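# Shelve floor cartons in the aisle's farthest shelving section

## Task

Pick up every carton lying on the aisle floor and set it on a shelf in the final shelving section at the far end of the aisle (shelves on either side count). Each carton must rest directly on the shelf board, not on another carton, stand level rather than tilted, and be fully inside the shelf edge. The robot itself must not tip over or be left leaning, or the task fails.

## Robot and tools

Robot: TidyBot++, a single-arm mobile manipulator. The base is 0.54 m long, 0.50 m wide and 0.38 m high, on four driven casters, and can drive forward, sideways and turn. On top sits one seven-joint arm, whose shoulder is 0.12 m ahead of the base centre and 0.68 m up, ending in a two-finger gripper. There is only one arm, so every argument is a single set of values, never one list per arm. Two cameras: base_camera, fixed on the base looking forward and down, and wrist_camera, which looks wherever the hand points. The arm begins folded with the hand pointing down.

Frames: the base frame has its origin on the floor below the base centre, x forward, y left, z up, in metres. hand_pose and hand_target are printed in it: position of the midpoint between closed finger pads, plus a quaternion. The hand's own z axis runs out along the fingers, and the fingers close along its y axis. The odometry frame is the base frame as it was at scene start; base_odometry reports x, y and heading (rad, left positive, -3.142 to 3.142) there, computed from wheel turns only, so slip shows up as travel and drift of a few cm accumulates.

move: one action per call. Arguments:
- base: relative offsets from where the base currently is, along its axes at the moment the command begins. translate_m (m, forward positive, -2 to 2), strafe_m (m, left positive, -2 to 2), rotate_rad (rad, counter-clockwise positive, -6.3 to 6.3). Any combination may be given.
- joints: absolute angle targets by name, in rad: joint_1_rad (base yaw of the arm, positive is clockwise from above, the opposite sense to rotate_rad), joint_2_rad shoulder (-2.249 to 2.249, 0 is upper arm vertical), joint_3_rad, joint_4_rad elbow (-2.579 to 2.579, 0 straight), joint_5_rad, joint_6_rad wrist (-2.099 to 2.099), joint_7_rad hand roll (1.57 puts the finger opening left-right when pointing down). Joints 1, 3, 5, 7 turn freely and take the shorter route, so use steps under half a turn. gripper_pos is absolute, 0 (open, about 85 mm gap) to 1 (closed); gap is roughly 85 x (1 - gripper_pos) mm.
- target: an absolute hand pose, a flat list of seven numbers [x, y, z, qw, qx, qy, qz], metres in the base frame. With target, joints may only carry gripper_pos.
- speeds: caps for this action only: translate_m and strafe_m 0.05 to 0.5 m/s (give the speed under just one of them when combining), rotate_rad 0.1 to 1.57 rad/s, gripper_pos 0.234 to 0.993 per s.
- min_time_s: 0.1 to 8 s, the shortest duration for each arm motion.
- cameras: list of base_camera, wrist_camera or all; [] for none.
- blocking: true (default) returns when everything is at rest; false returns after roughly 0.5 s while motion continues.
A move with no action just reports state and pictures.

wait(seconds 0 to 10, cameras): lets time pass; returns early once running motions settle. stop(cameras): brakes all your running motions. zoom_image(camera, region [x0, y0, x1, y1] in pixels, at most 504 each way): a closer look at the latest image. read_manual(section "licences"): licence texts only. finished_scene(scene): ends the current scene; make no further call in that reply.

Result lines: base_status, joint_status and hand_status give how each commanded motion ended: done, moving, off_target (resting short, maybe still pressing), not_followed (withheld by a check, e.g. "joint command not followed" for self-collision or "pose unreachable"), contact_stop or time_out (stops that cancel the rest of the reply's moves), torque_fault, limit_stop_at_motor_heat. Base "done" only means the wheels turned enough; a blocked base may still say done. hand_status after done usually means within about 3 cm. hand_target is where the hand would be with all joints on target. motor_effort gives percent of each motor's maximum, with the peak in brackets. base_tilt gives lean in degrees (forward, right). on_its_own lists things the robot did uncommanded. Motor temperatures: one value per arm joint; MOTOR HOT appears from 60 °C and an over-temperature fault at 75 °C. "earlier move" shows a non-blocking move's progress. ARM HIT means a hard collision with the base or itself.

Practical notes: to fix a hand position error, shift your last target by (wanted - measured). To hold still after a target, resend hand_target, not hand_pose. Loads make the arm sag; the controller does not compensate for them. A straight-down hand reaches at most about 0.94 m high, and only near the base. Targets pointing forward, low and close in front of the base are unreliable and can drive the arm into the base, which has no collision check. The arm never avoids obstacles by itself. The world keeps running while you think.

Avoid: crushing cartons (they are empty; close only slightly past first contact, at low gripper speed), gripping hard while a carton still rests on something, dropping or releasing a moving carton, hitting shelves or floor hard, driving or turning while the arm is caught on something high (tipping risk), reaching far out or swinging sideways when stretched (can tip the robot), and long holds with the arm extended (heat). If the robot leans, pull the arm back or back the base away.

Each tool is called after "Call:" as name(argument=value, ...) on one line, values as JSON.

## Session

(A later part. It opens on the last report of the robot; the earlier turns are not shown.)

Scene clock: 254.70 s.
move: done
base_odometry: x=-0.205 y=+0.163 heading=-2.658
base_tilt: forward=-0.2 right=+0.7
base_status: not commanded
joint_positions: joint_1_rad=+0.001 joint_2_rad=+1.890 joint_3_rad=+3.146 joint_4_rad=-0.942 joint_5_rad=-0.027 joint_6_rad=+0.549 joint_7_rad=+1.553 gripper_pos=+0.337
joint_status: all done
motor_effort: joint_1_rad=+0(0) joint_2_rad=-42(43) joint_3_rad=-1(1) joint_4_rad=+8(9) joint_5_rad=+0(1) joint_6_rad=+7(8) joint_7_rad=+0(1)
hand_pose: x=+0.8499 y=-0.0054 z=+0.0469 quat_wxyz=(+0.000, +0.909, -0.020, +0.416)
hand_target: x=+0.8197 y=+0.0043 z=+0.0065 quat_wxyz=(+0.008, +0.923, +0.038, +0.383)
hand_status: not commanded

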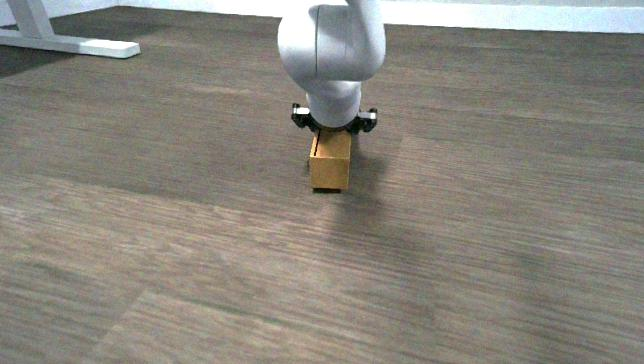

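Call:
move(joints={"joint_2_rad": 1.975, "joint_4_rad": -0.88}, min_time_s=2, cameras=["base_camera", "wrist_camera"])

Call:
zoom_image(camera="base_camera", region=[270, 80, 400, 220])

Scene clock: 260.47 s.
move: done
base_odometry: x=-0.205 y=+0.163 heading=-2.658
base_tilt: forward=-0.2 right=+0.7
base_status: not commanded
joint_positions: joint_1_rad=+0.001 joint_2_rad=+1.920 joint_3_rad=+3.146 joint_4_rad=-0.911 joint_5_rad=-0.027 joint_6_rad=+0.548 joint_7_rad=+1.553 gripper_pos=+0.337
joint_status: all done
motor_effort: joint_1_rad=+0(1) joint_2_rad=-41(43) joint_3_rad=-1(1) joint_4_rad=+8(9) joint_5_rad=+0(1) joint_6_rad=+7(7) joint_7_rad=+0(0)
hand_pose: x=+0.8455 y=-0.0053 z=+0.0346 quat_wxyz=(+0.000, +0.909, -0.020, +0.416)
hand_target: x=+0.8149 y=+0.0044 z=-0.0052 quat_wxyz=(+0.008, +0.923, +0.038, +0.383)
hand_status: not commanded
wrist_camera: T_world_to_cam=[[-0.05597, -0.99816, -0.0232, 0.04261], [-0.66021, 0.05443, -0.74911, 0.64007], [0.74899, -0.02661, -0.66204, -0.4717]] pos_world=[0.77827, -0.00486, 0.16819]

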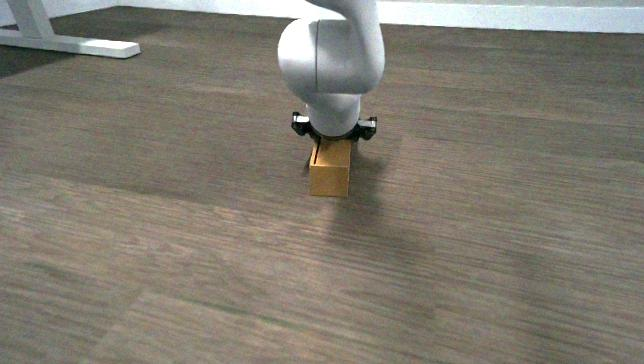

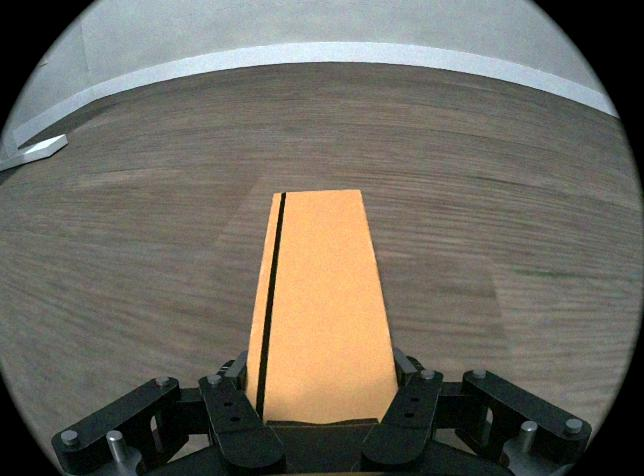

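Scaled by 3.600.

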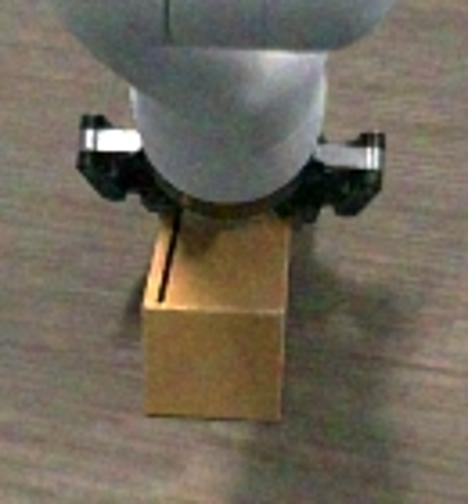

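Call:
move(joints={"joint_2_rad": 1.984, "joint_4_rad": -0.871}, min_time_s=1.5, cameras=["base_camera"])

Call:
zoom_image(camera="base_camera", region=[270, 80, 400, 220])

Scene clock: 264.43 s.
move: done
base_odometry: x=-0.205 y=+0.163 heading=-2.658
base_tilt: forward=-0.2 right=+0.7
base_status: not commanded
joint_positions: joint_1_rad=+0.001 joint_2_rad=+1.925 joint_3_rad=+3.146 joint_4_rad=-0.902 joint_5_rad=-0.027 joint_6_rad=+0.548 joint_7_rad=+1.553 gripper_pos=+0.337
joint_status: all done
motor_effort: joint_1_rad=+0(0) joint_2_rad=-42(42) joint_3_rad=+0(1) joint_4_rad=+8(9) joint_5_rad=+1(1) joint_6_rad=+6(7) joint_7_rad=+0(1)
hand_pose: x=+0.8473 y=-0.0053 z=+0.0345 quat_wxyz=(+0.000, +0.908, -0.020, +0.418)
hand_target: x=+0.8134 y=+0.0045 z=-0.0087 quat_wxyz=(+0.008, +0.923, +0.038, +0.383)
hand_status: not commanded

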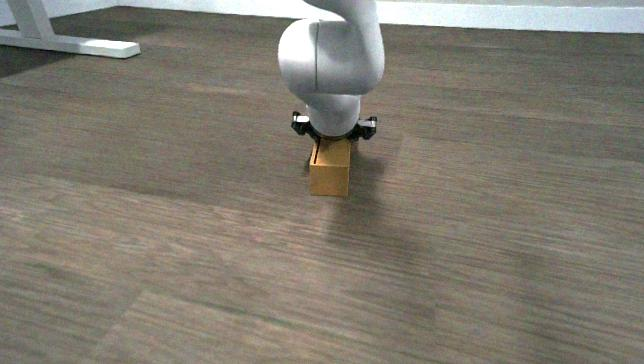

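Scaled by 3.600.

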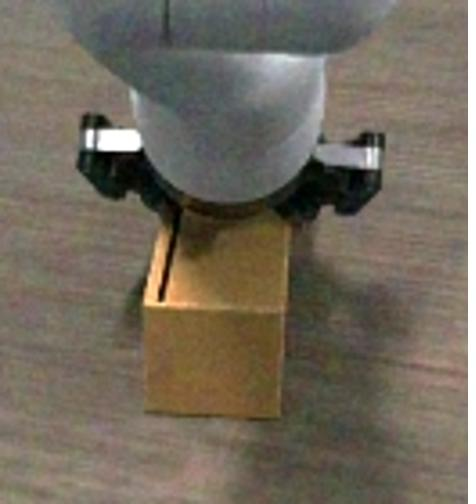

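Call:
move(joints={"gripper_pos": 0.0}, speeds={"gripper_pos": 0.234}, cameras=["base_camera", "wrist_camera"])

Scene clock: 268.17 s.
move: done
base_odometry: x=-0.205 y=+0.163 heading=-2.658
base_tilt: forward=-0.2 right=+0.7
base_status: not commanded
joint_positions: joint_1_rad=+0.001 joint_2_rad=+1.927 joint_3_rad=+3.146 joint_4_rad=-0.900 joint_5_rad=-0.027 joint_6_rad=+0.548 joint_7_rad=+1.553 gripper_pos=+0.000
joint_status: all done
motor_effort: joint_1_rad=+0(0) joint_2_rad=-41(42) joint_3_rad=-1(1) joint_4_rad=+8(8) joint_5_rad=+0(1) joint_6_rad=+6(7) joint_7_rad=+0(1)
hand_pose: x=+0.8471 y=-0.0053 z=+0.0338 quat_wxyz=(+0.000, +0.908, -0.020, +0.418)
hand_target: x=+0.8134 y=+0.0045 z=-0.0087 quat_wxyz=(+0.008, +0.923, +0.038, +0.383)
hand_status: not commanded
wrist_camera: T_world_to_cam=[[-0.05585, -0.99816, -0.02348, 0.04258], [-0.65644, 0.05443, -0.75241, 0.63737], [0.75231, -0.02661, -0.65827, -0.47638]] pos_world=[0.77916, -0.00486, 0.16698]

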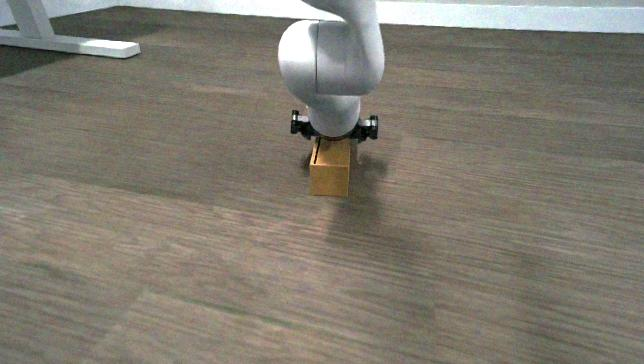

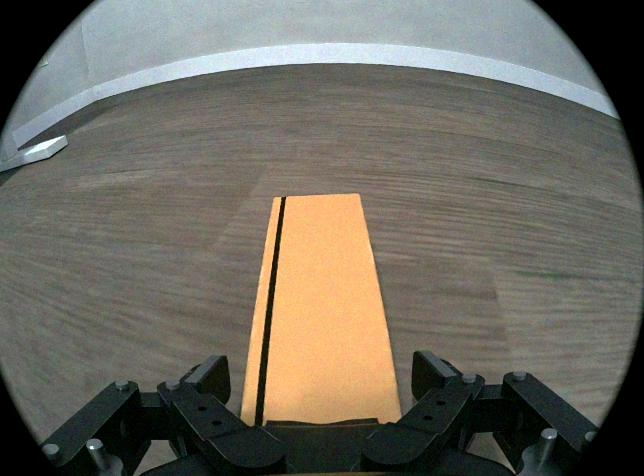

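Call:
move(joints={"joint_1_rad": 0.0, "joint_2_rad": 0.3, "joint_3_rad": 3.148, "joint_4_rad": -2.2, "joint_5_rad": 0.036, "joint_6_rad": 0.16, "joint_7_rad": 1.609}, min_time_s=3, cameras=["base_camera"])

Call:
move(base={"rotate_rad": -1.921}, cameras=[])

Call:
move(base={"translate_m": 0.63, "strafe_m": 0.456}, cameras=["base_camera", "wrist_camera"])

Scene clock: 282.87 s.
move: done
base_odometry: x=-0.205 y=+0.163 heading=-2.658
base_tilt: forward=-0.2 right=+0.7
base_status: not commanded
joint_positions: joint_1_rad=+0.001 joint_2_rad=+0.343 joint_3_rad=+3.146 joint_4_rad=-2.176 joint_5_rad=-0.027 joint_6_rad=+0.211 joint_7_rad=+1.553 gripper_pos=+0.000
joint_status: all done
motor_effort: joint_1_rad=+0(2) joint_2_rad=-24(47) joint_3_rad=+0(2) joint_4_rad=+12(13) joint_5_rad=+0(1) joint_6_rad=+6(7) joint_7_rad=+0(1)
hand_pose: x=+0.6743 y=-0.0033 z=+0.6131 quat_wxyz=(-0.005, +0.914, -0.023, +0.405)
hand_target: x=+0.6552 y=-0.0003 z=+0.6154 quat_wxyz=(+0.014, +0.920, +0.033, +0.390)
hand_status: not commanded

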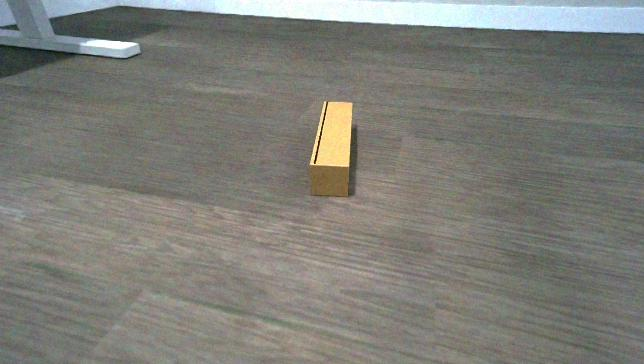

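Scene clock: 285.73 s.
move: done
base_odometry: x=-0.204 y=+0.163 heading=+1.704
base_tilt: forward=-0.2 right=+0.7
base_status: done
joint_positions: joint_1_rad=+0.004 joint_2_rad=+0.343 joint_3_rad=+3.150 joint_4_rad=-2.176 joint_5_rad=-0.027 joint_6_rad=+0.209 joint_7_rad=+1.553 gripper_pos=+0.000
joint_status: not commanded
motor_effort: joint_1_rad=+0(3) joint_2_rad=-24(26) joint_3_rad=+0(2) joint_4_rad=+12(12) joint_5_rad=+0(1) joint_6_rad=+6(6) joint_7_rad=+0(1)
hand_pose: x=+0.6740 y=-0.0073 z=+0.6128 quat_wxyz=(-0.003, +0.914, -0.026, +0.404)
hand_target: x=+0.6552 y=-0.0003 z=+0.6154 quat_wxyz=(+0.014, +0.920, +0.033, +0.390)
hand_status: not commanded

Scene clock: 288.30 s.
move: done
base_odometry: x=-0.740 y=+0.727 heading=+1.704
base_tilt: forward=-0.2 right=+0.6
base_status: done
joint_positions: joint_1_rad=+0.003 joint_2_rad=+0.337 joint_3_rad=+3.150 joint_4_rad=-2.182 joint_5_rad=-0.027 joint_6_rad=+0.206 joint_7_rad=+1.553 gripper_pos=+0.000
joint_status: not commanded
motor_effort: joint_1_rad=+0(2) joint_2_rad=-24(27) joint_3_rad=-1(2) joint_4_rad=+12(13) joint_5_rad=+0(1) joint_6_rad=+6(7) joint_7_rad=+0(1)
hand_pose: x=+0.6709 y=-0.0063 z=+0.6129 quat_wxyz=(-0.003, +0.915, -0.025, +0.402)
hand_target: x=+0.6552 y=-0.0003 z=+0.6154 quat_wxyz=(+0.014, +0.920, +0.033, +0.390)
hand_status: not commanded
wrist_camera: T_world_to_cam=[[-0.06362, -0.99748, -0.03129, 0.05543], [-0.68174, 0.06634, -0.72859, 0.95991], [0.72883, -0.02503, -0.68424, 0.06904]] pos_world=[0.60762, -0.00666, 0.74835]

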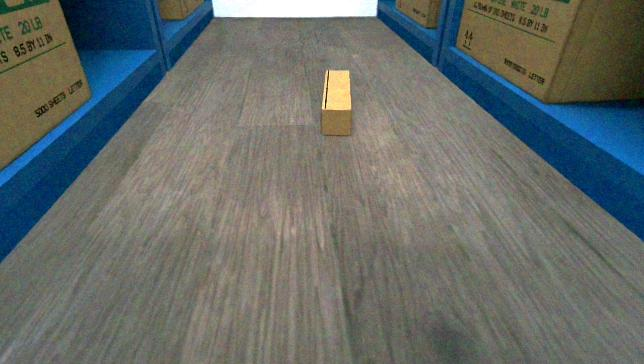

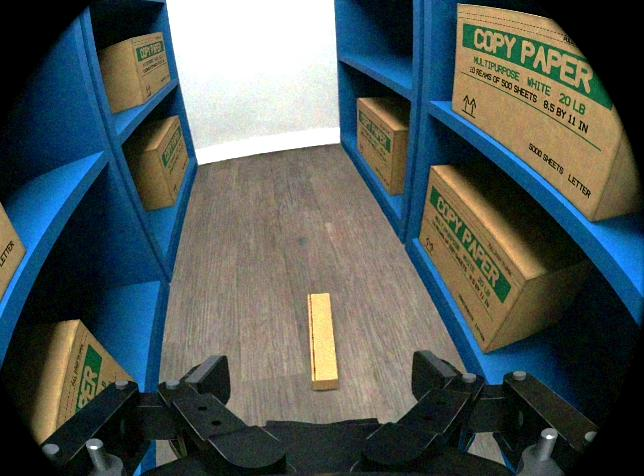

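Call:
move(base={"translate_m": 0.217, "strafe_m": -0.010, "rotate_rad": 0.01}, speeds={"translate_m": 0.15, "rotate_rad": 0.1}, joints={"joint_2_rad": 1.778, "joint_4_rad": -1.122, "joint_6_rad": 0.572}, min_time_s=4, cameras=["base_camera", "wrist_camera"])

Scene clock: 300.13 s.
move: done
base_odometry: x=-0.759 y=+0.943 heading=+1.714
base_tilt: forward=-0.1 right=+0.7
base_status: done
joint_positions: joint_1_rad=+0.002 joint_2_rad=+1.735 joint_3_rad=+3.149 joint_4_rad=-1.149 joint_5_rad=-0.027 joint_6_rad=+0.526 joint_7_rad=+1.553 gripper_pos=+0.000
joint_status: all done
motor_effort: joint_1_rad=+0(2) joint_2_rad=-42(45) joint_3_rad=+0(2) joint_4_rad=+7(13) joint_5_rad=+1(1) joint_6_rad=+6(7) joint_7_rad=+0(1)
hand_pose: x=+0.8341 y=-0.0077 z=+0.0887 quat_wxyz=(+0.002, +0.924, -0.020, +0.382)
hand_target: x=+0.8321 y=+0.0046 z=+0.0761 quat_wxyz=(+0.007, +0.918, +0.037, +0.395)
hand_status: not commanded
wrist_camera: T_world_to_cam=[[-0.05861, -0.99815, -0.01589, 0.04239], [-0.71359, 0.05302, -0.69856, 0.71313], [0.69811, -0.0296, -0.71538, -0.38021]] pos_world=[0.77679, -0.00675, 0.22684]

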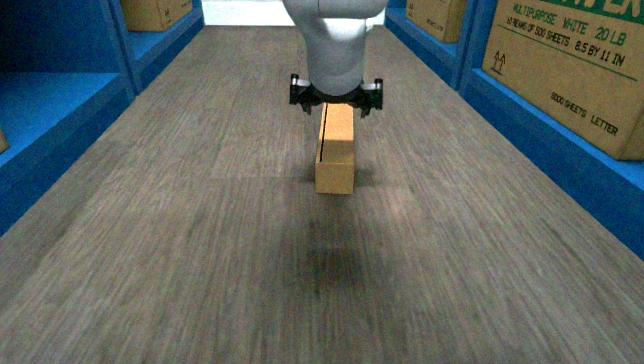

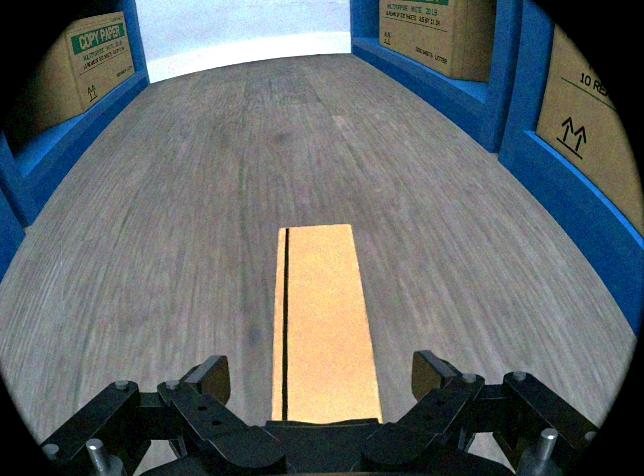

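Call:
move(base={"strafe_m": -0.02, "rotate_rad": 0.02}, speeds={"strafe_m": 0.05, "rotate_rad": 0.1}, joints={"joint_2_rad": 1.93, "joint_4_rad": -0.931, "joint_6_rad": 0.572}, min_time_s=3, cameras=["base_camera", "wrist_camera"])

Scene clock: 307.90 s.
move: done
base_odometry: x=-0.739 y=+0.946 heading=+1.734
base_tilt: forward=-0.2 right=+0.7
base_status: done
joint_positions: joint_1_rad=+0.003 joint_2_rad=+1.874 joint_3_rad=+3.149 joint_4_rad=-0.960 joint_5_rad=-0.027 joint_6_rad=+0.527 joint_7_rad=+1.553 gripper_pos=+0.000
joint_status: all done
motor_effort: joint_1_rad=+0(3) joint_2_rad=-41(42) joint_3_rad=-1(2) joint_4_rad=+8(8) joint_5_rad=+1(1) joint_6_rad=+6(7) joint_7_rad=+0(1)
hand_pose: x=+0.8465 y=-0.0080 z=+0.0476 quat_wxyz=(+0.001, +0.914, -0.020, +0.405)
hand_target: x=+0.8342 y=+0.0051 z=+0.0269 quat_wxyz=(+0.008, +0.910, +0.037, +0.413)
hand_status: not commanded
wrist_camera: T_world_to_cam=[[-0.05737, -0.99817, -0.01903, 0.04132], [-0.67744, 0.05292, -0.73367, 0.6644], [0.73334, -0.0292, -0.67924, -0.44992]] pos_world=[0.78241, -0.00705, 0.18264]

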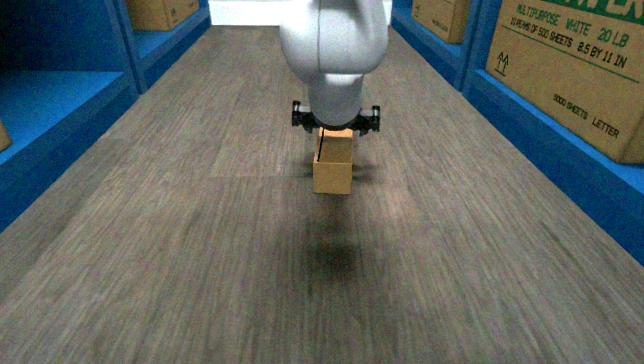

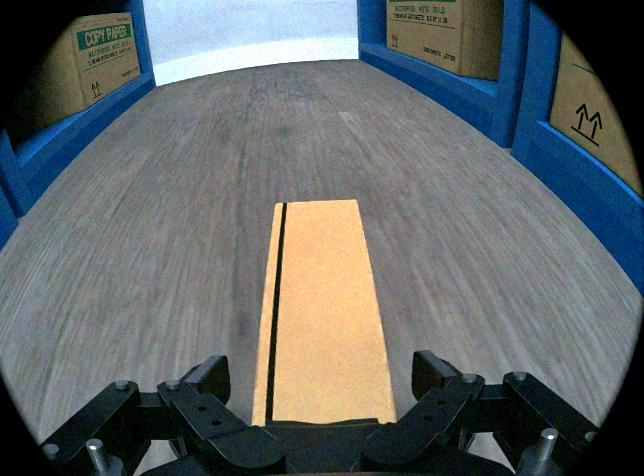

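Call:
move(joints={"joint_2_rad": 1.98, "joint_4_rad": -0.875, "joint_6_rad": 0.572}, min_time_s=1.5, cameras=["base_camera"])

Call:
move(joints={"gripper_pos": 0.3}, speeds={"gripper_pos": 0.234}, cameras=[])

Call:
move(joints={"gripper_pos": 0.338}, speeds={"gripper_pos": 0.234}, cameras=["wrist_camera"])

Scene clock: 315.13 s.
move: done
base_odometry: x=-0.739 y=+0.946 heading=+1.734
base_tilt: forward=-0.2 right=+0.7
base_status: not commanded
joint_positions: joint_1_rad=+0.003 joint_2_rad=+1.923 joint_3_rad=+3.149 joint_4_rad=-0.904 joint_5_rad=-0.027 joint_6_rad=+0.527 joint_7_rad=+1.553 gripper_pos=+0.000
joint_status: all done
motor_effort: joint_1_rad=+0(0) joint_2_rad=-41(42) joint_3_rad=-1(1) joint_4_rad=+8(9) joint_5_rad=+0(1) joint_6_rad=+6(7) joint_7_rad=+0(0)
hand_pose: x=+0.8428 y=-0.0078 z=+0.0298 quat_wxyz=(+0.001, +0.913, -0.020, +0.408)
hand_target: x=+0.8294 y=+0.0053 z=+0.0093 quat_wxyz=(+0.008, +0.909, +0.038, +0.416)
hand_status: not commanded

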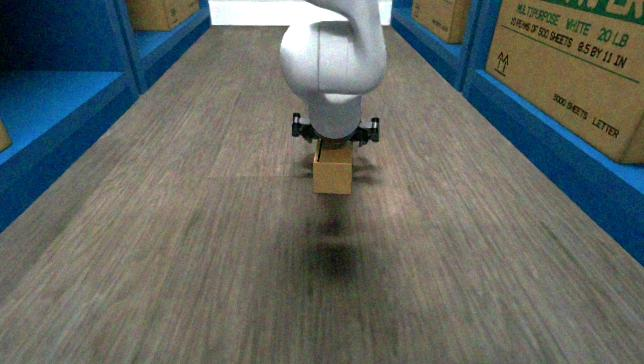

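Scene clock: 317.00 s.
move: done
base_odometry: x=-0.739 y=+0.946 heading=+1.734
base_tilt: forward=-0.2 right=+0.7
base_status: not commanded
joint_positions: joint_1_rad=+0.002 joint_2_rad=+1.924 joint_3_rad=+3.149 joint_4_rad=-0.901 joint_5_rad=-0.027 joint_6_rad=+0.532 joint_7_rad=+1.553 gripper_pos=+0.298
joint_status: all done
motor_effort: joint_1_rad=+1(2) joint_2_rad=-39(41) joint_3_rad=+0(1) joint_4_rad=+8(8) joint_5_rad=+0(1) joint_6_rad=+6(6) joint_7_rad=+0(1)
hand_pose: x=+0.8455 y=-0.0072 z=+0.0320 quat_wxyz=(+0.001, +0.911, -0.020, +0.412)
hand_target: x=+0.8294 y=+0.0053 z=+0.0093 quat_wxyz=(+0.008, +0.909, +0.038, +0.416)
hand_status: not commanded

Scene clock: 318.10 s.
move: done
base_odometry: x=-0.739 y=+0.946 heading=+1.734
base_tilt: forward=-0.2 right=+0.7
base_status: not commanded
joint_positions: joint_1_rad=+0.002 joint_2_rad=+1.924 joint_3_rad=+3.149 joint_4_rad=-0.901 joint_5_rad=-0.027 joint_6_rad=+0.533 joint_7_rad=+1.553 gripper_pos=+0.337
joint_status: all done
motor_effort: joint_1_rad=+0(1) joint_2_rad=-39(40) joint_3_rad=-1(1) joint_4_rad=+8(8) joint_5_rad=+1(1) joint_6_rad=+5(6) joint_7_rad=+0(0)
hand_pose: x=+0.8458 y=-0.0072 z=+0.0323 quat_wxyz=(+0.001, +0.911, -0.020, +0.413)
hand_target: x=+0.8294 y=+0.0053 z=+0.0093 quat_wxyz=(+0.008, +0.909, +0.038, +0.416)
hand_status: not commanded
wrist_camera: T_world_to_cam=[[-0.05588, -0.99824, -0.01979, 0.0404], [-0.666, 0.05203, -0.74414, 0.64329], [0.74386, -0.0284, -0.66773, -0.46889]] pos_world=[0.77948, -0.00646, 0.1664]

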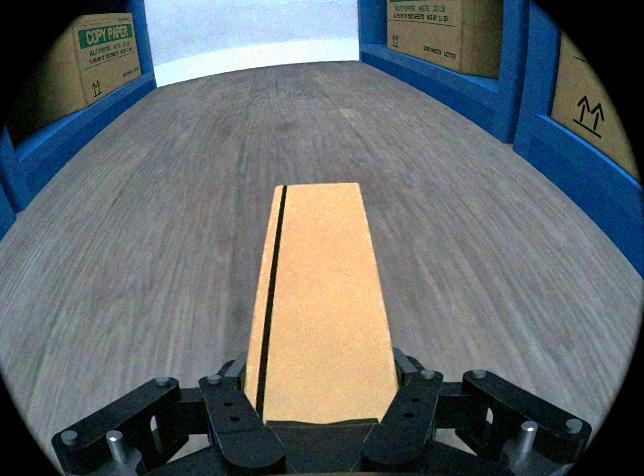

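Call:
move(joints={"joint_2_rad": 0.255, "joint_4_rad": -2.224, "joint_6_rad": 0.158}, min_time_s=5, cameras=["wrist_camera"])

Call:
move(joints={"joint_2_rad": -0.63, "joint_4_rad": -2.493, "joint_6_rad": -0.459}, min_time_s=4, cameras=["wrist_camera"])

Scene clock: 344.90 s.
move: done
base_odometry: x=-0.739 y=+0.946 heading=+1.734
base_tilt: forward=-0.2 right=+0.7
base_status: not commanded
joint_positions: joint_1_rad=+0.002 joint_2_rad=+0.298 joint_3_rad=+3.149 joint_4_rad=-2.202 joint_5_rad=-0.027 joint_6_rad=+0.207 joint_7_rad=+1.554 gripper_pos=+0.337
joint_status: all done
motor_effort: joint_1_rad=+0(1) joint_2_rad=-23(45) joint_3_rad=+0(1) joint_4_rad=+13(14) joint_5_rad=+1(1) joint_6_rad=+6(7) joint_7_rad=+0(1)
hand_pose: x=+0.6645 y=-0.0057 z=+0.6265 quat_wxyz=(-0.003, +0.911, -0.025, +0.412)
hand_target: x=+0.6463 y=-0.0002 z=+0.6288 quat_wxyz=(+0.014, +0.916, +0.032, +0.399)
hand_status: not commanded
wrist_camera: T_world_to_cam=[[-0.06204, -0.99754, -0.03263, 0.05569], [-0.66649, 0.06574, -0.74261, 0.96406], [0.74293, -0.02433, -0.66893, 0.06409]] pos_world=[0.59838, -0.00626, 0.76061]

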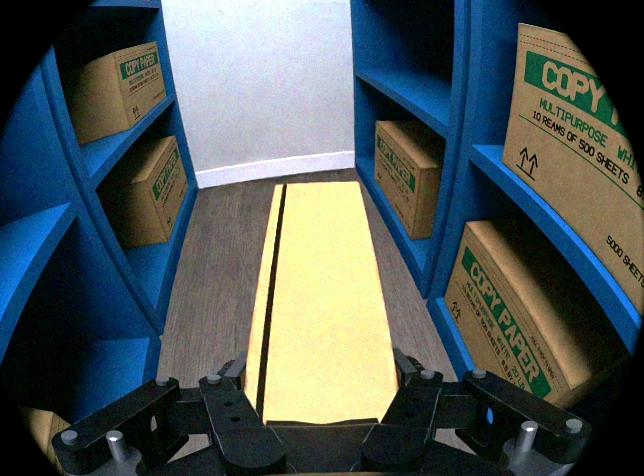

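Scene clock: 349.20 s.
move: done
base_odometry: x=-0.739 y=+0.946 heading=+1.734
base_tilt: forward=-0.2 right=+0.7
base_status: not commanded
joint_positions: joint_1_rad=+0.002 joint_2_rad=-0.607 joint_3_rad=+3.149 joint_4_rad=-2.469 joint_5_rad=-0.027 joint_6_rad=-0.409 joint_7_rad=+1.554 gripper_pos=+0.337
joint_status: all done
motor_effort: joint_1_rad=+0(1) joint_2_rad=+1(25) joint_3_rad=+1(1) joint_4_rad=+18(18) joint_5_rad=+0(1) joint_6_rad=+7(8) joint_7_rad=+0(1)
hand_pose: x=+0.4183 y=+0.0019 z=+0.7368 quat_wxyz=(-0.014, +0.906, -0.022, +0.422)
hand_target: x=+0.3997 y=-0.0052 z=+0.7189 quat_wxyz=(+0.021, +0.917, +0.026, +0.398)
hand_status: not commanded
wrist_camera: T_world_to_cam=[[-0.04658, -0.99767, -0.0499, 0.05793], [-0.65102, 0.06821, -0.75599, 0.88471], [0.75763, -0.00273, -0.65268, 0.30281]] pos_world=[0.34925, -0.00172, 0.86936]

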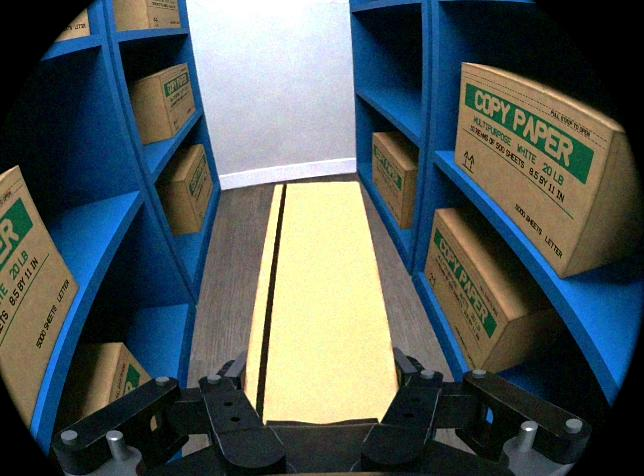

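Call:
move(base={"rotate_rad": 0.099, "strafe_m": 0.045}, speeds={"strafe_m": 0.2, "rotate_rad": 0.3}, cameras=["base_camera", "wrist_camera"])

Scene clock: 352.23 s.
move: done
base_odometry: x=-0.784 y=+0.939 heading=+1.833
base_tilt: forward=-0.2 right=+0.7
base_status: done
joint_positions: joint_1_rad=+0.002 joint_2_rad=-0.607 joint_3_rad=+3.149 joint_4_rad=-2.469 joint_5_rad=-0.027 joint_6_rad=-0.411 joint_7_rad=+1.554 gripper_pos=+0.337
joint_status: not commanded
motor_effort: joint_1_rad=+0(1) joint_2_rad=+1(1) joint_3_rad=+1(2) joint_4_rad=+17(18) joint_5_rad=+0(1) joint_6_rad=+6(7) joint_7_rad=+0(1)
hand_pose: x=+0.4180 y=+0.0020 z=+0.7365 quat_wxyz=(-0.014, +0.907, -0.022, +0.421)
hand_target: x=+0.3997 y=-0.0052 z=+0.7189 quat_wxyz=(+0.021, +0.917, +0.026, +0.398)
hand_status: not commanded
wrist_camera: T_world_to_cam=[[-0.04645, -0.99769, -0.04962, 0.05773], [-0.65194, 0.06791, -0.75523, 0.88422], [0.75685, -0.00273, -0.65358, 0.30388]] pos_world=[0.34915, -0.00162, 0.86926]

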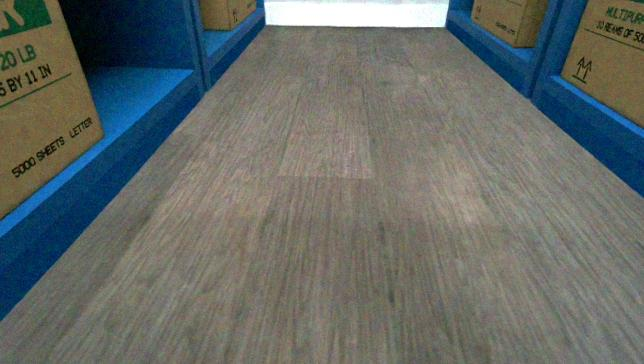

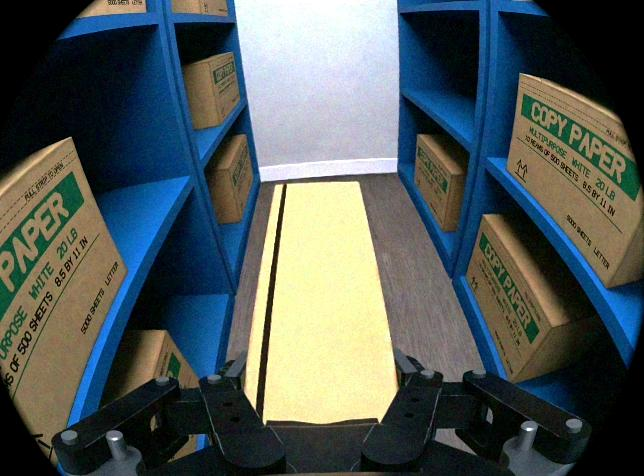

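Call:
move(base={"translate_m": 1.25}, speeds={"translate_m": 0.3}, cameras=["base_camera", "wrist_camera"])

Scene clock: 363.57 s.
move: done
base_odometry: x=-1.108 y=+2.146 heading=+1.834
base_tilt: forward=-0.2 right=+0.6
base_status: done
joint_positions: joint_1_rad=+0.002 joint_2_rad=-0.615 joint_3_rad=+3.149 joint_4_rad=-2.471 joint_5_rad=-0.027 joint_6_rad=-0.414 joint_7_rad=+1.554 gripper_pos=+0.337
joint_status: not commanded
motor_effort: joint_1_rad=+0(0) joint_2_rad=+1(4) joint_3_rad=+1(1) joint_4_rad=+18(18) joint_5_rad=+0(1) joint_6_rad=+7(7) joint_7_rad=+0(1)
hand_pose: x=+0.4163 y=+0.0020 z=+0.7367 quat_wxyz=(-0.014, +0.906, -0.021, +0.422)
hand_target: x=+0.3997 y=-0.0052 z=+0.7189 quat_wxyz=(+0.021, +0.917, +0.026, +0.398)
hand_status: not commanded
wrist_camera: T_world_to_cam=[[-0.04628, -0.99769, -0.04977, 0.05772], [-0.65055, 0.06791, -0.75642, 0.88354], [0.75805, -0.00263, -0.65219, 0.30368]] pos_world=[0.34725, -0.00162, 0.86926]

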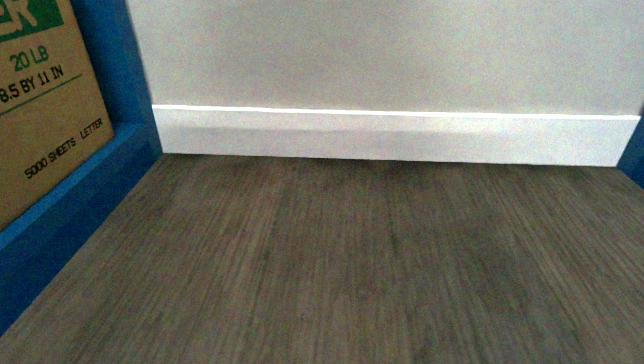

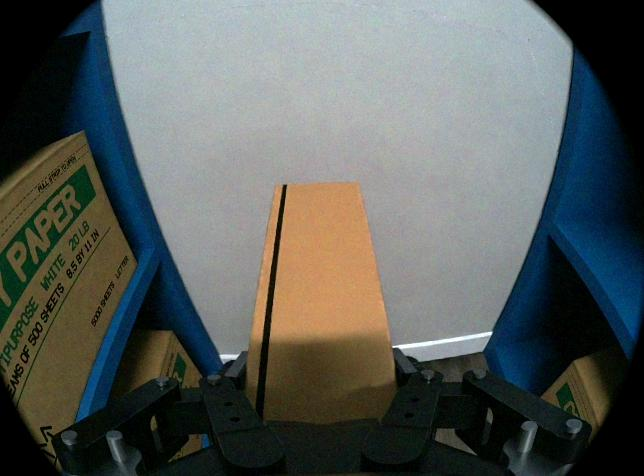

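Call:
move(joints={"joint_1_rad": 1.57}, min_time_s=4, cameras=["base_camera", "wrist_camera"])

Scene clock: 373.53 s.
move: done
base_odometry: x=-1.108 y=+2.146 heading=+1.834
base_tilt: forward=-0.2 right=+0.7
base_status: not commanded
joint_positions: joint_1_rad=+1.558 joint_2_rad=-0.615 joint_3_rad=+3.149 joint_4_rad=-2.471 joint_5_rad=-0.027 joint_6_rad=-0.414 joint_7_rad=+1.554 gripper_pos=+0.337
joint_status: all done
motor_effort: joint_1_rad=+0(2) joint_2_rad=+1(2) joint_3_rad=+0(1) joint_4_rad=+18(18) joint_5_rad=+0(1) joint_6_rad=+6(7) joint_7_rad=+1(1)
hand_pose: x=+0.1254 y=-0.2973 z=+0.7367 quat_wxyz=(+0.286, +0.630, -0.651, +0.310)
hand_target: x=+0.1140 y=-0.2807 z=+0.7189 quat_wxyz=(+0.296, +0.667, -0.630, +0.267)
hand_status: not commanded
wrist_camera: T_world_to_cam=[[-0.99826, 0.03169, -0.04983, 0.17108], [0.05844, 0.65144, -0.75645, 0.79918], [0.00849, -0.75804, -0.65215, 0.39284]] pos_world=[0.12075, -0.22825, 0.86926]

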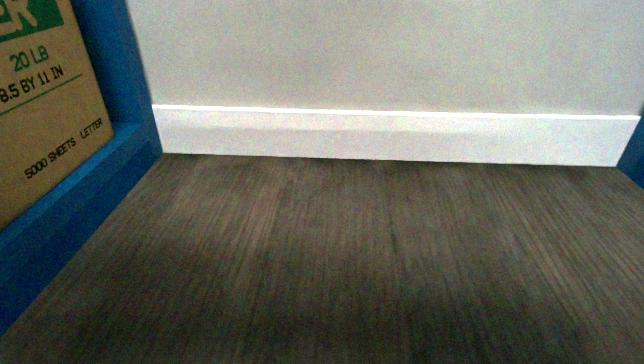

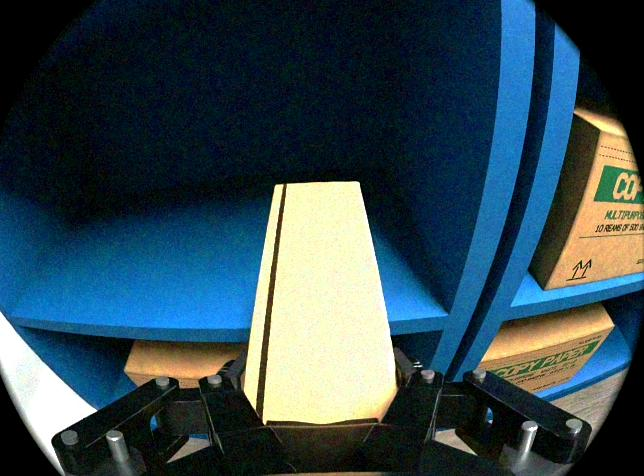

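Call:
move(base={"translate_m": 0.3, "strafe_m": -0.1}, speeds={"translate_m": 0.15}, cameras=["base_camera", "wrist_camera"])

Call:
move(joints={"joint_2_rad": 0.42, "joint_4_rad": -2.195, "joint_6_rad": 0.347}, min_time_s=4, cameras=["base_camera", "wrist_camera"])

Scene clock: 390.47 s.
move: done
base_odometry: x=-1.090 y=+2.462 heading=+1.834
base_tilt: forward=-0.2 right=+0.7
base_status: done
joint_positions: joint_1_rad=+1.558 joint_2_rad=-0.615 joint_3_rad=+3.149 joint_4_rad=-2.471 joint_5_rad=-0.027 joint_6_rad=-0.414 joint_7_rad=+1.554 gripper_pos=+0.337
joint_status: not commanded
motor_effort: joint_1_rad=+0(0) joint_2_rad=+1(2) joint_3_rad=+1(2) joint_4_rad=+18(18) joint_5_rad=+1(1) joint_6_rad=+7(7) joint_7_rad=+1(1)
hand_pose: x=+0.1253 y=-0.2972 z=+0.7367 quat_wxyz=(+0.286, +0.630, -0.652, +0.310)
hand_target: x=+0.1140 y=-0.2807 z=+0.7189 quat_wxyz=(+0.296, +0.667, -0.630, +0.267)
hand_status: not commanded
wrist_camera: T_world_to_cam=[[-0.99825, 0.03191, -0.04977, 0.17098], [0.05854, 0.65148, -0.75641, 0.79915], [0.00829, -0.758, -0.6522, 0.39292]] pos_world=[0.12065, -0.22825, 0.86926]

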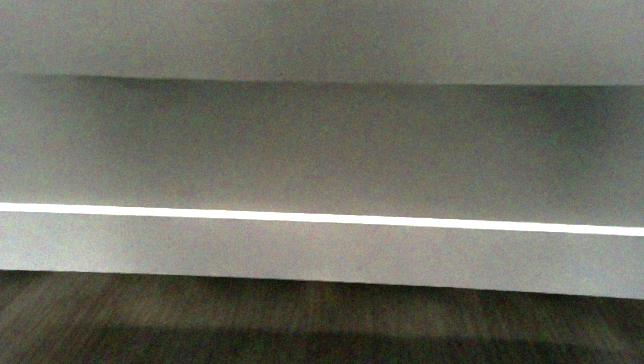

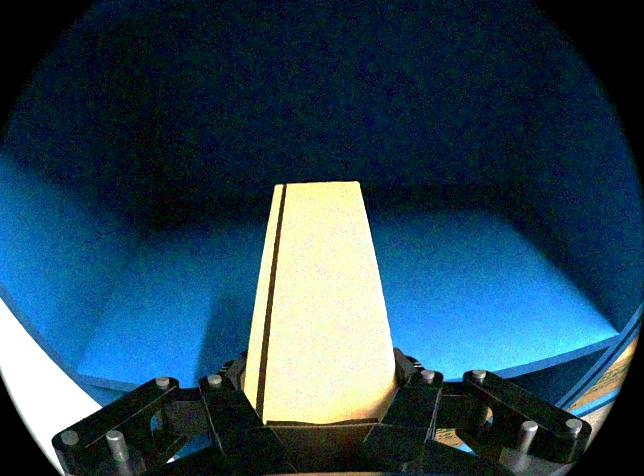

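Scene clock: 395.03 s.
move: done
base_odometry: x=-1.090 y=+2.462 heading=+1.834
base_tilt: forward=-0.2 right=+0.7
base_status: not commanded
joint_positions: joint_1_rad=+1.558 joint_2_rad=+0.386 joint_3_rad=+3.149 joint_4_rad=-2.229 joint_5_rad=-0.027 joint_6_rad=+0.297 joint_7_rad=+1.554 gripper_pos=+0.337
joint_status: all done
motor_effort: joint_1_rad=+0(0) joint_2_rad=-25(26) joint_3_rad=+0(1) joint_4_rad=+11(18) joint_5_rad=+1(1) joint_6_rad=+6(7) joint_7_rad=+0(1)
hand_pose: x=+0.1205 y=-0.5451 z=+0.5885 quat_wxyz=(+0.280, +0.635, -0.661, +0.287)
hand_target: x=+0.1211 y=-0.5682 z=+0.5943 quat_wxyz=(+0.307, +0.664, -0.617, +0.291)
hand_status: not commanded
wrist_camera: T_world_to_cam=[[-0.99837, 0.04939, -0.02867, 0.16381], [0.05476, 0.68542, -0.72609, 0.84993], [-0.01621, -0.72647, -0.687, 0.14911]] pos_world=[0.11941, -0.48232, 0.72426]

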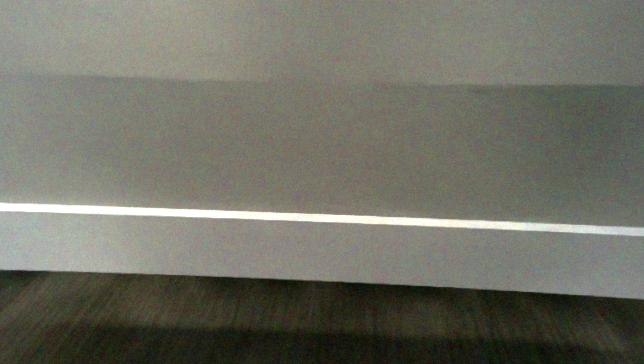

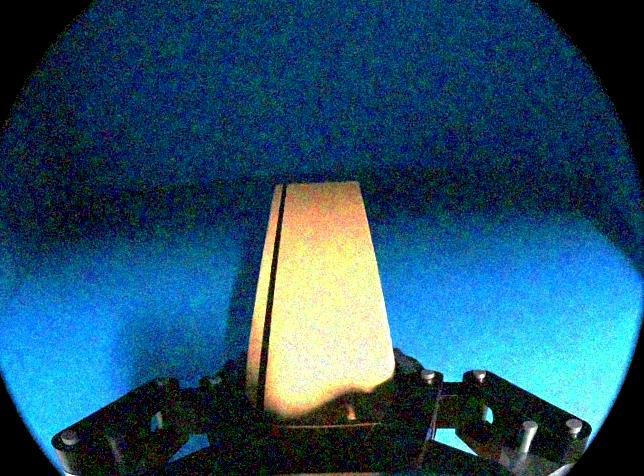

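Call:
move(base={"strafe_m": -0.03}, speeds={"strafe_m": 0.05}, joints={"joint_2_rad": 0.509, "joint_4_rad": -2.302, "joint_6_rad": 0.508}, min_time_s=3, cameras=["wrist_camera"])

Scene clock: 408.70 s.
move: done
base_odometry: x=-1.061 y=+2.470 heading=+1.834
base_tilt: forward=-0.2 right=+0.7
base_status: done
joint_positions: joint_1_rad=+1.559 joint_2_rad=+0.460 joint_3_rad=+3.149 joint_4_rad=-2.276 joint_5_rad=-0.027 joint_6_rad=+0.462 joint_7_rad=+1.554 gripper_pos=+0.337
joint_status: all done
motor_effort: joint_1_rad=+0(0) joint_2_rad=-24(27) joint_3_rad=+0(1) joint_4_rad=+9(12) joint_5_rad=+0(1) joint_6_rad=+6(8) joint_7_rad=+0(1)
hand_pose: x=+0.1191 y=-0.5482 z=+0.5686 quat_wxyz=(+0.295, +0.629, -0.654, +0.299)
hand_target: x=+0.1228 y=-0.5386 z=+0.5437 quat_wxyz=(+0.294, +0.669, -0.622, +0.282)
hand_status: not commanded
wrist_camera: T_world_to_cam=[[-0.9984, 0.04997, -0.0265, 0.16119], [0.05275, 0.65359, -0.75501, 0.83692], [-0.02041, -0.75519, -0.65518, 0.09985]] pos_world=[0.11882, -0.47965, 0.70157]

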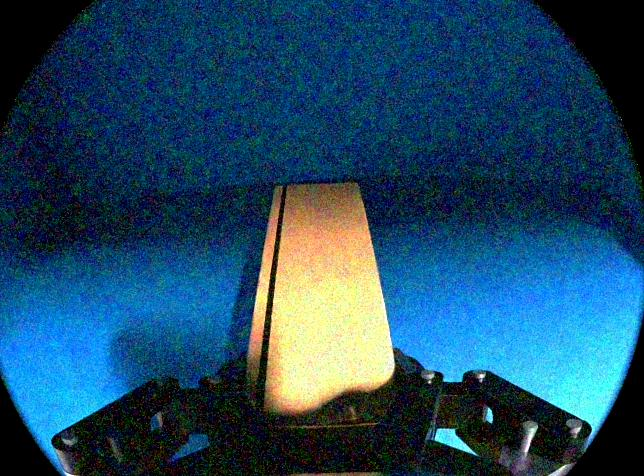

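Call:
move(joints={"joint_2_rad": 0.544, "joint_4_rad": -2.311, "joint_6_rad": 0.545}, min_time_s=2, cameras=["wrist_camera"])

Call:
move(joints={"joint_2_rad": 0.56, "joint_4_rad": -2.315, "joint_6_rad": 0.563}, min_time_s=1.5, cameras=["wrist_camera"])

Scene clock: 414.83 s.
move: done
base_odometry: x=-1.061 y=+2.470 heading=+1.834
base_tilt: forward=-0.2 right=+0.7
base_status: not commanded
joint_positions: joint_1_rad=+1.559 joint_2_rad=+0.476 joint_3_rad=+3.149 joint_4_rad=-2.280 joint_5_rad=-0.027 joint_6_rad=+0.506 joint_7_rad=+1.554 gripper_pos=+0.337
joint_status: all done
motor_effort: joint_1_rad=+0(1) joint_2_rad=-21(25) joint_3_rad=+0(1) joint_4_rad=+8(10) joint_5_rad=+1(1) joint_6_rad=+6(7) joint_7_rad=+0(1)
hand_pose: x=+0.1188 y=-0.5532 z=+0.5687 quat_wxyz=(+0.303, +0.625, -0.651, +0.306)
hand_target: x=+0.1232 y=-0.5367 z=+0.5305 quat_wxyz=(+0.291, +0.670, -0.623, +0.280)
hand_status: not commanded
wrist_camera: T_world_to_cam=[[-0.99842, 0.04964, -0.0265, 0.16089], [0.05205, 0.63545, -0.77039, 0.83901], [-0.0214, -0.77055, -0.63703, 0.07738]] pos_world=[0.11863, -0.48152, 0.69992]

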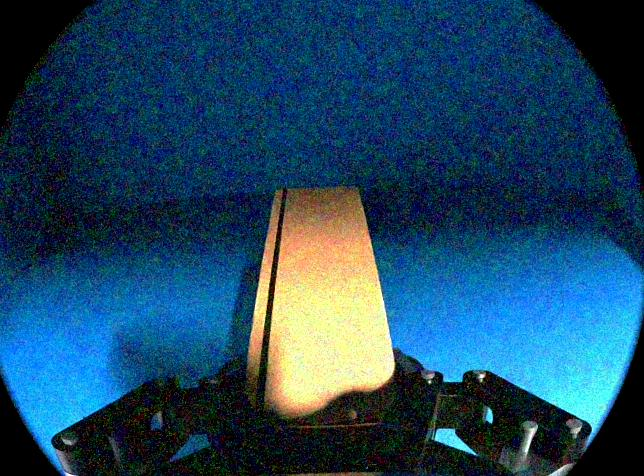

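Scene clock: 416.63 s.
move: done
base_odometry: x=-1.061 y=+2.470 heading=+1.834
base_tilt: forward=-0.2 right=+0.7
base_status: not commanded
joint_positions: joint_1_rad=+1.559 joint_2_rad=+0.485 joint_3_rad=+3.149 joint_4_rad=-2.283 joint_5_rad=-0.027 joint_6_rad=+0.528 joint_7_rad=+1.554 gripper_pos=+0.337
joint_status: all done
motor_effort: joint_1_rad=+1(1) joint_2_rad=-20(21) joint_3_rad=+0(1) joint_4_rad=+8(9) joint_5_rad=+0(1) joint_6_rad=+5(6) joint_7_rad=+0(1)
hand_pose: x=+0.1186 y=-0.5550 z=+0.5681 quat_wxyz=(+0.306, +0.624, -0.649, +0.309)
hand_target: x=+0.1233 y=-0.5359 z=+0.5248 quat_wxyz=(+0.290, +0.671, -0.623, +0.280)
hand_status: not commanded
wrist_camera: T_world_to_cam=[[-0.99844, 0.04934, -0.026, 0.16039], [0.05124, 0.62771, -0.77676, 0.83912], [-0.022, -0.77689, -0.62926, 0.06775]] pos_world=[0.11863, -0.482, 0.69859]

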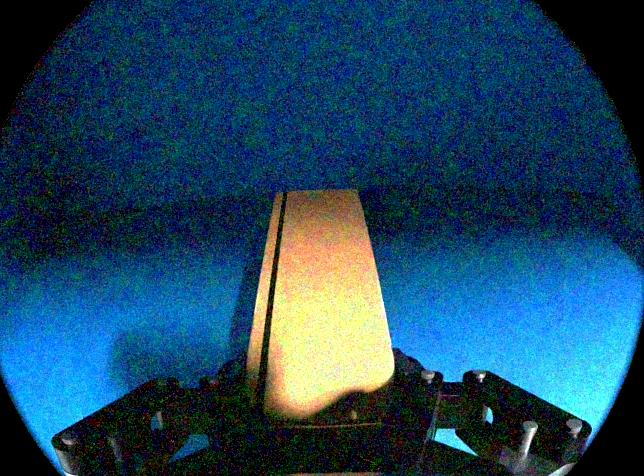

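Call:
move(joints={"joint_2_rad": 0.52, "joint_4_rad": -2.305, "joint_6_rad": 0.54}, min_time_s=1, cameras=["wrist_camera"])

Scene clock: 422.43 s.
move: done
base_odometry: x=-1.061 y=+2.470 heading=+1.834
base_tilt: forward=-0.2 right=+0.7
base_status: not commanded
joint_positions: joint_1_rad=+1.559 joint_2_rad=+0.485 joint_3_rad=+3.149 joint_4_rad=-2.283 joint_5_rad=-0.027 joint_6_rad=+0.528 joint_7_rad=+1.554 gripper_pos=+0.337
joint_status: all done
motor_effort: joint_1_rad=+0(1) joint_2_rad=-20(21) joint_3_rad=+0(1) joint_4_rad=+8(8) joint_5_rad=+0(1) joint_6_rad=+5(6) joint_7_rad=+0(0)
hand_pose: x=+0.1186 y=-0.5550 z=+0.5681 quat_wxyz=(+0.306, +0.624, -0.649, +0.309)
hand_target: x=+0.1231 y=-0.5421 z=+0.5442 quat_wxyz=(+0.299, +0.667, -0.619, +0.288)
hand_status: not commanded
wrist_camera: T_world_to_cam=[[-0.99844, 0.04934, -0.026, 0.16039], [0.05124, 0.62771, -0.77676, 0.83912], [-0.022, -0.77689, -0.62926, 0.06775]] pos_world=[0.11863, -0.482, 0.69859]

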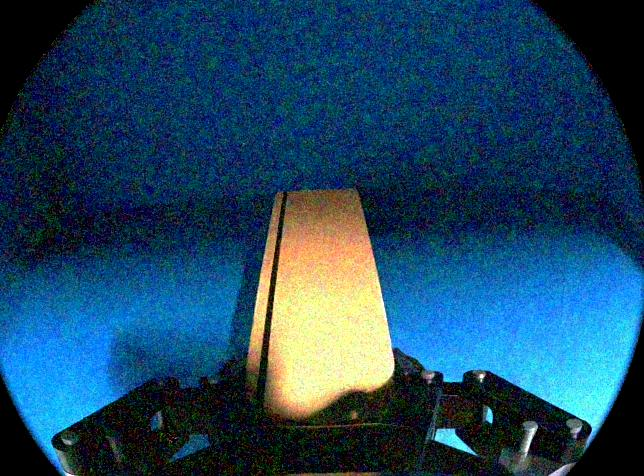

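Call:
move(joints={"gripper_pos": 0.0}, speeds={"gripper_pos": 0.234}, cameras=["wrist_camera"])

Scene clock: 428.47 s.
move: done
base_odometry: x=-1.061 y=+2.470 heading=+1.834
base_tilt: forward=-0.2 right=+0.7
base_status: not commanded
joint_positions: joint_1_rad=+1.559 joint_2_rad=+0.485 joint_3_rad=+3.149 joint_4_rad=-2.284 joint_5_rad=-0.027 joint_6_rad=+0.528 joint_7_rad=+1.554 gripper_pos=+0.000
joint_status: all done
motor_effort: joint_1_rad=+0(1) joint_2_rad=-26(26) joint_3_rad=+0(1) joint_4_rad=+9(9) joint_5_rad=+0(1) joint_6_rad=+6(7) joint_7_rad=+0(0)
hand_pose: x=+0.1185 y=-0.5546 z=+0.5678 quat_wxyz=(+0.306, +0.624, -0.649, +0.309)
hand_target: x=+0.1231 y=-0.5421 z=+0.5442 quat_wxyz=(+0.299, +0.667, -0.619, +0.288)
hand_status: not commanded
wrist_camera: T_world_to_cam=[[-0.99843, 0.04957, -0.02592, 0.16032], [0.05134, 0.62824, -0.77632, 0.83864], [-0.0222, -0.77644, -0.6298, 0.06841]] pos_world=[0.11853, -0.4817, 0.6983]

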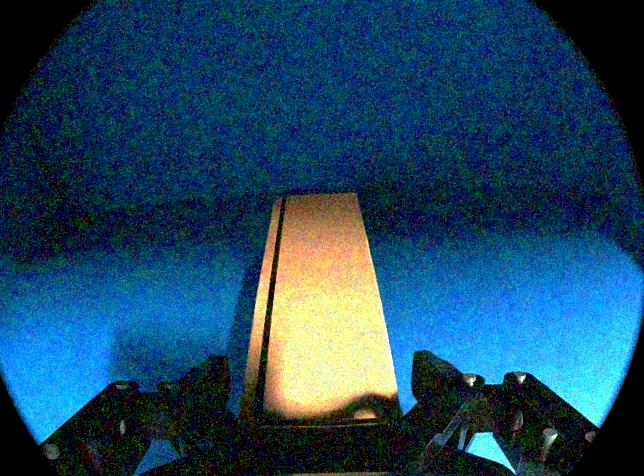

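Call:
move(joints={"joint_2_rad": -0.63, "joint_4_rad": -2.493, "joint_6_rad": -0.459}, min_time_s=4, cameras=["wrist_camera"])

Call:
zoom_image(camera="wrist_camera", region=[160, 150, 480, 470])

Scene clock: 439.40 s.
move: done
base_odometry: x=-1.061 y=+2.470 heading=+1.834
base_tilt: forward=-0.2 right=+0.7
base_status: not commanded
joint_positions: joint_1_rad=+1.559 joint_2_rad=-0.609 joint_3_rad=+3.149 joint_4_rad=-2.466 joint_5_rad=-0.027 joint_6_rad=-0.406 joint_7_rad=+1.554 gripper_pos=+0.000
joint_status: all done
motor_effort: joint_1_rad=+0(1) joint_2_rad=+1(27) joint_3_rad=+1(1) joint_4_rad=+17(18) joint_5_rad=+0(1) joint_6_rad=+7(8) joint_7_rad=+0(1)
hand_pose: x=+0.1251 y=-0.3006 z=+0.7395 quat_wxyz=(+0.289, +0.629, -0.650, +0.312)
hand_target: x=+0.1140 y=-0.2807 z=+0.7189 quat_wxyz=(+0.296, +0.667, -0.630, +0.267)
hand_status: not commanded
wrist_camera: T_world_to_cam=[[-0.99827, 0.03188, -0.04945, 0.1708], [0.05834, 0.64612, -0.761, 0.80531], [0.00769, -0.76257, -0.64687, 0.38704]] pos_world=[0.12055, -0.23064, 0.87164]

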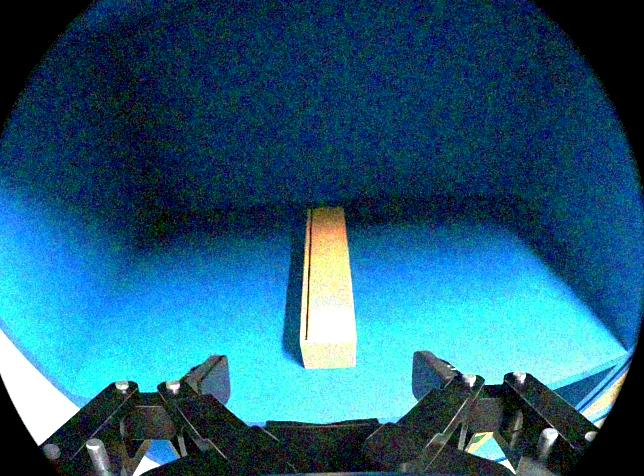

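Scaled by 1.575.

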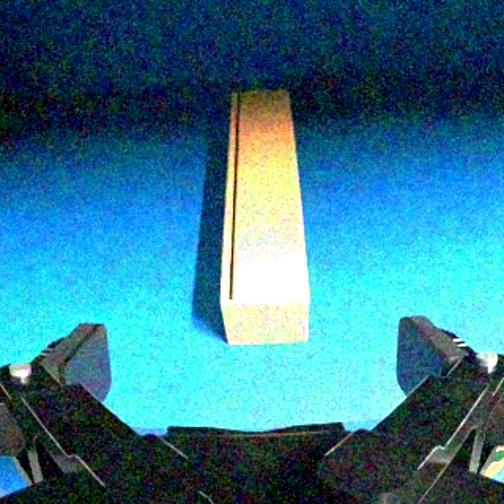

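Call:
move(base={"translate_m": -1.9, "strafe_m": 0.07}, joints={"joint_1_rad": 0.0}, min_time_s=3, cameras=[])

Scene clock: 449.57 s.
move: done
base_odometry: x=-0.634 y=+0.617 heading=+1.834
base_tilt: forward=-0.2 right=+0.7
base_status: done
joint_positions: joint_1_rad=+0.012 joint_2_rad=-0.613 joint_3_rad=+3.149 joint_4_rad=-2.468 joint_5_rad=-0.027 joint_6_rad=-0.411 joint_7_rad=+1.554 gripper_pos=+0.000
joint_status: all done
motor_effort: joint_1_rad=+0(2) joint_2_rad=+1(3) joint_3_rad=+0(1) joint_4_rad=+17(18) joint_5_rad=+0(1) joint_6_rad=+6(7) joint_7_rad=+0(1)
hand_pose: x=+0.4179 y=-0.0009 z=+0.7386 quat_wxyz=(-0.012, +0.905, -0.026, +0.424)
hand_target: x=+0.3997 y=-0.0052 z=+0.7189 quat_wxyz=(+0.021, +0.917, +0.026, +0.398)
hand_status: not commanded

Call:
move(base={"translate_m": -0.55, "strafe_m": -0.296, "rotate_rad": 1.791}, joints={"joint_1_rad": -0.01, "joint_2_rad": 0.35, "joint_4_rad": -2.17, "joint_6_rad": 0.2}, min_time_s=3, cameras=["base_camera"])

Scene clock: 518.83 s.
move: done
base_odometry: x=-0.205 y=+0.163 heading=-2.658
base_tilt: forward=-0.2 right=+0.7
base_status: done
joint_positions: joint_1_rad=-0.006 joint_2_rad=+0.315 joint_3_rad=+3.149 joint_4_rad=-2.203 joint_5_rad=-0.027 joint_6_rad=+0.151 joint_7_rad=+1.554 gripper_pos=+0.000
joint_status: all done
motor_effort: joint_1_rad=+0(3) joint_2_rad=-23(24) joint_3_rad=+0(2) joint_4_rad=+12(17) joint_5_rad=+1(1) joint_6_rad=+6(7) joint_7_rad=+0(1)
hand_pose: x=+0.6508 y=-0.0003 z=+0.6041 quat_wxyz=(-0.005, +0.926, -0.021, +0.378)
hand_target: x=+0.6743 y=+0.0056 z=+0.6094 quat_wxyz=(+0.012, +0.916, +0.037, +0.399)
hand_status: not commanded

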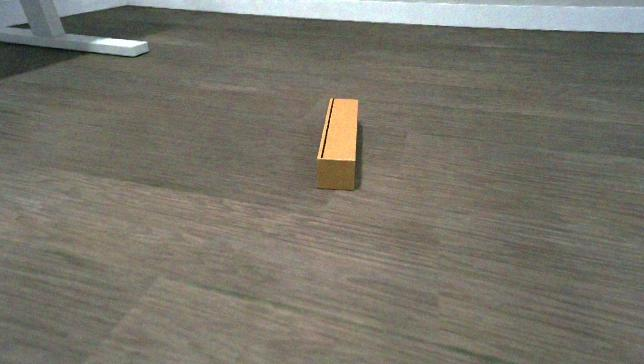

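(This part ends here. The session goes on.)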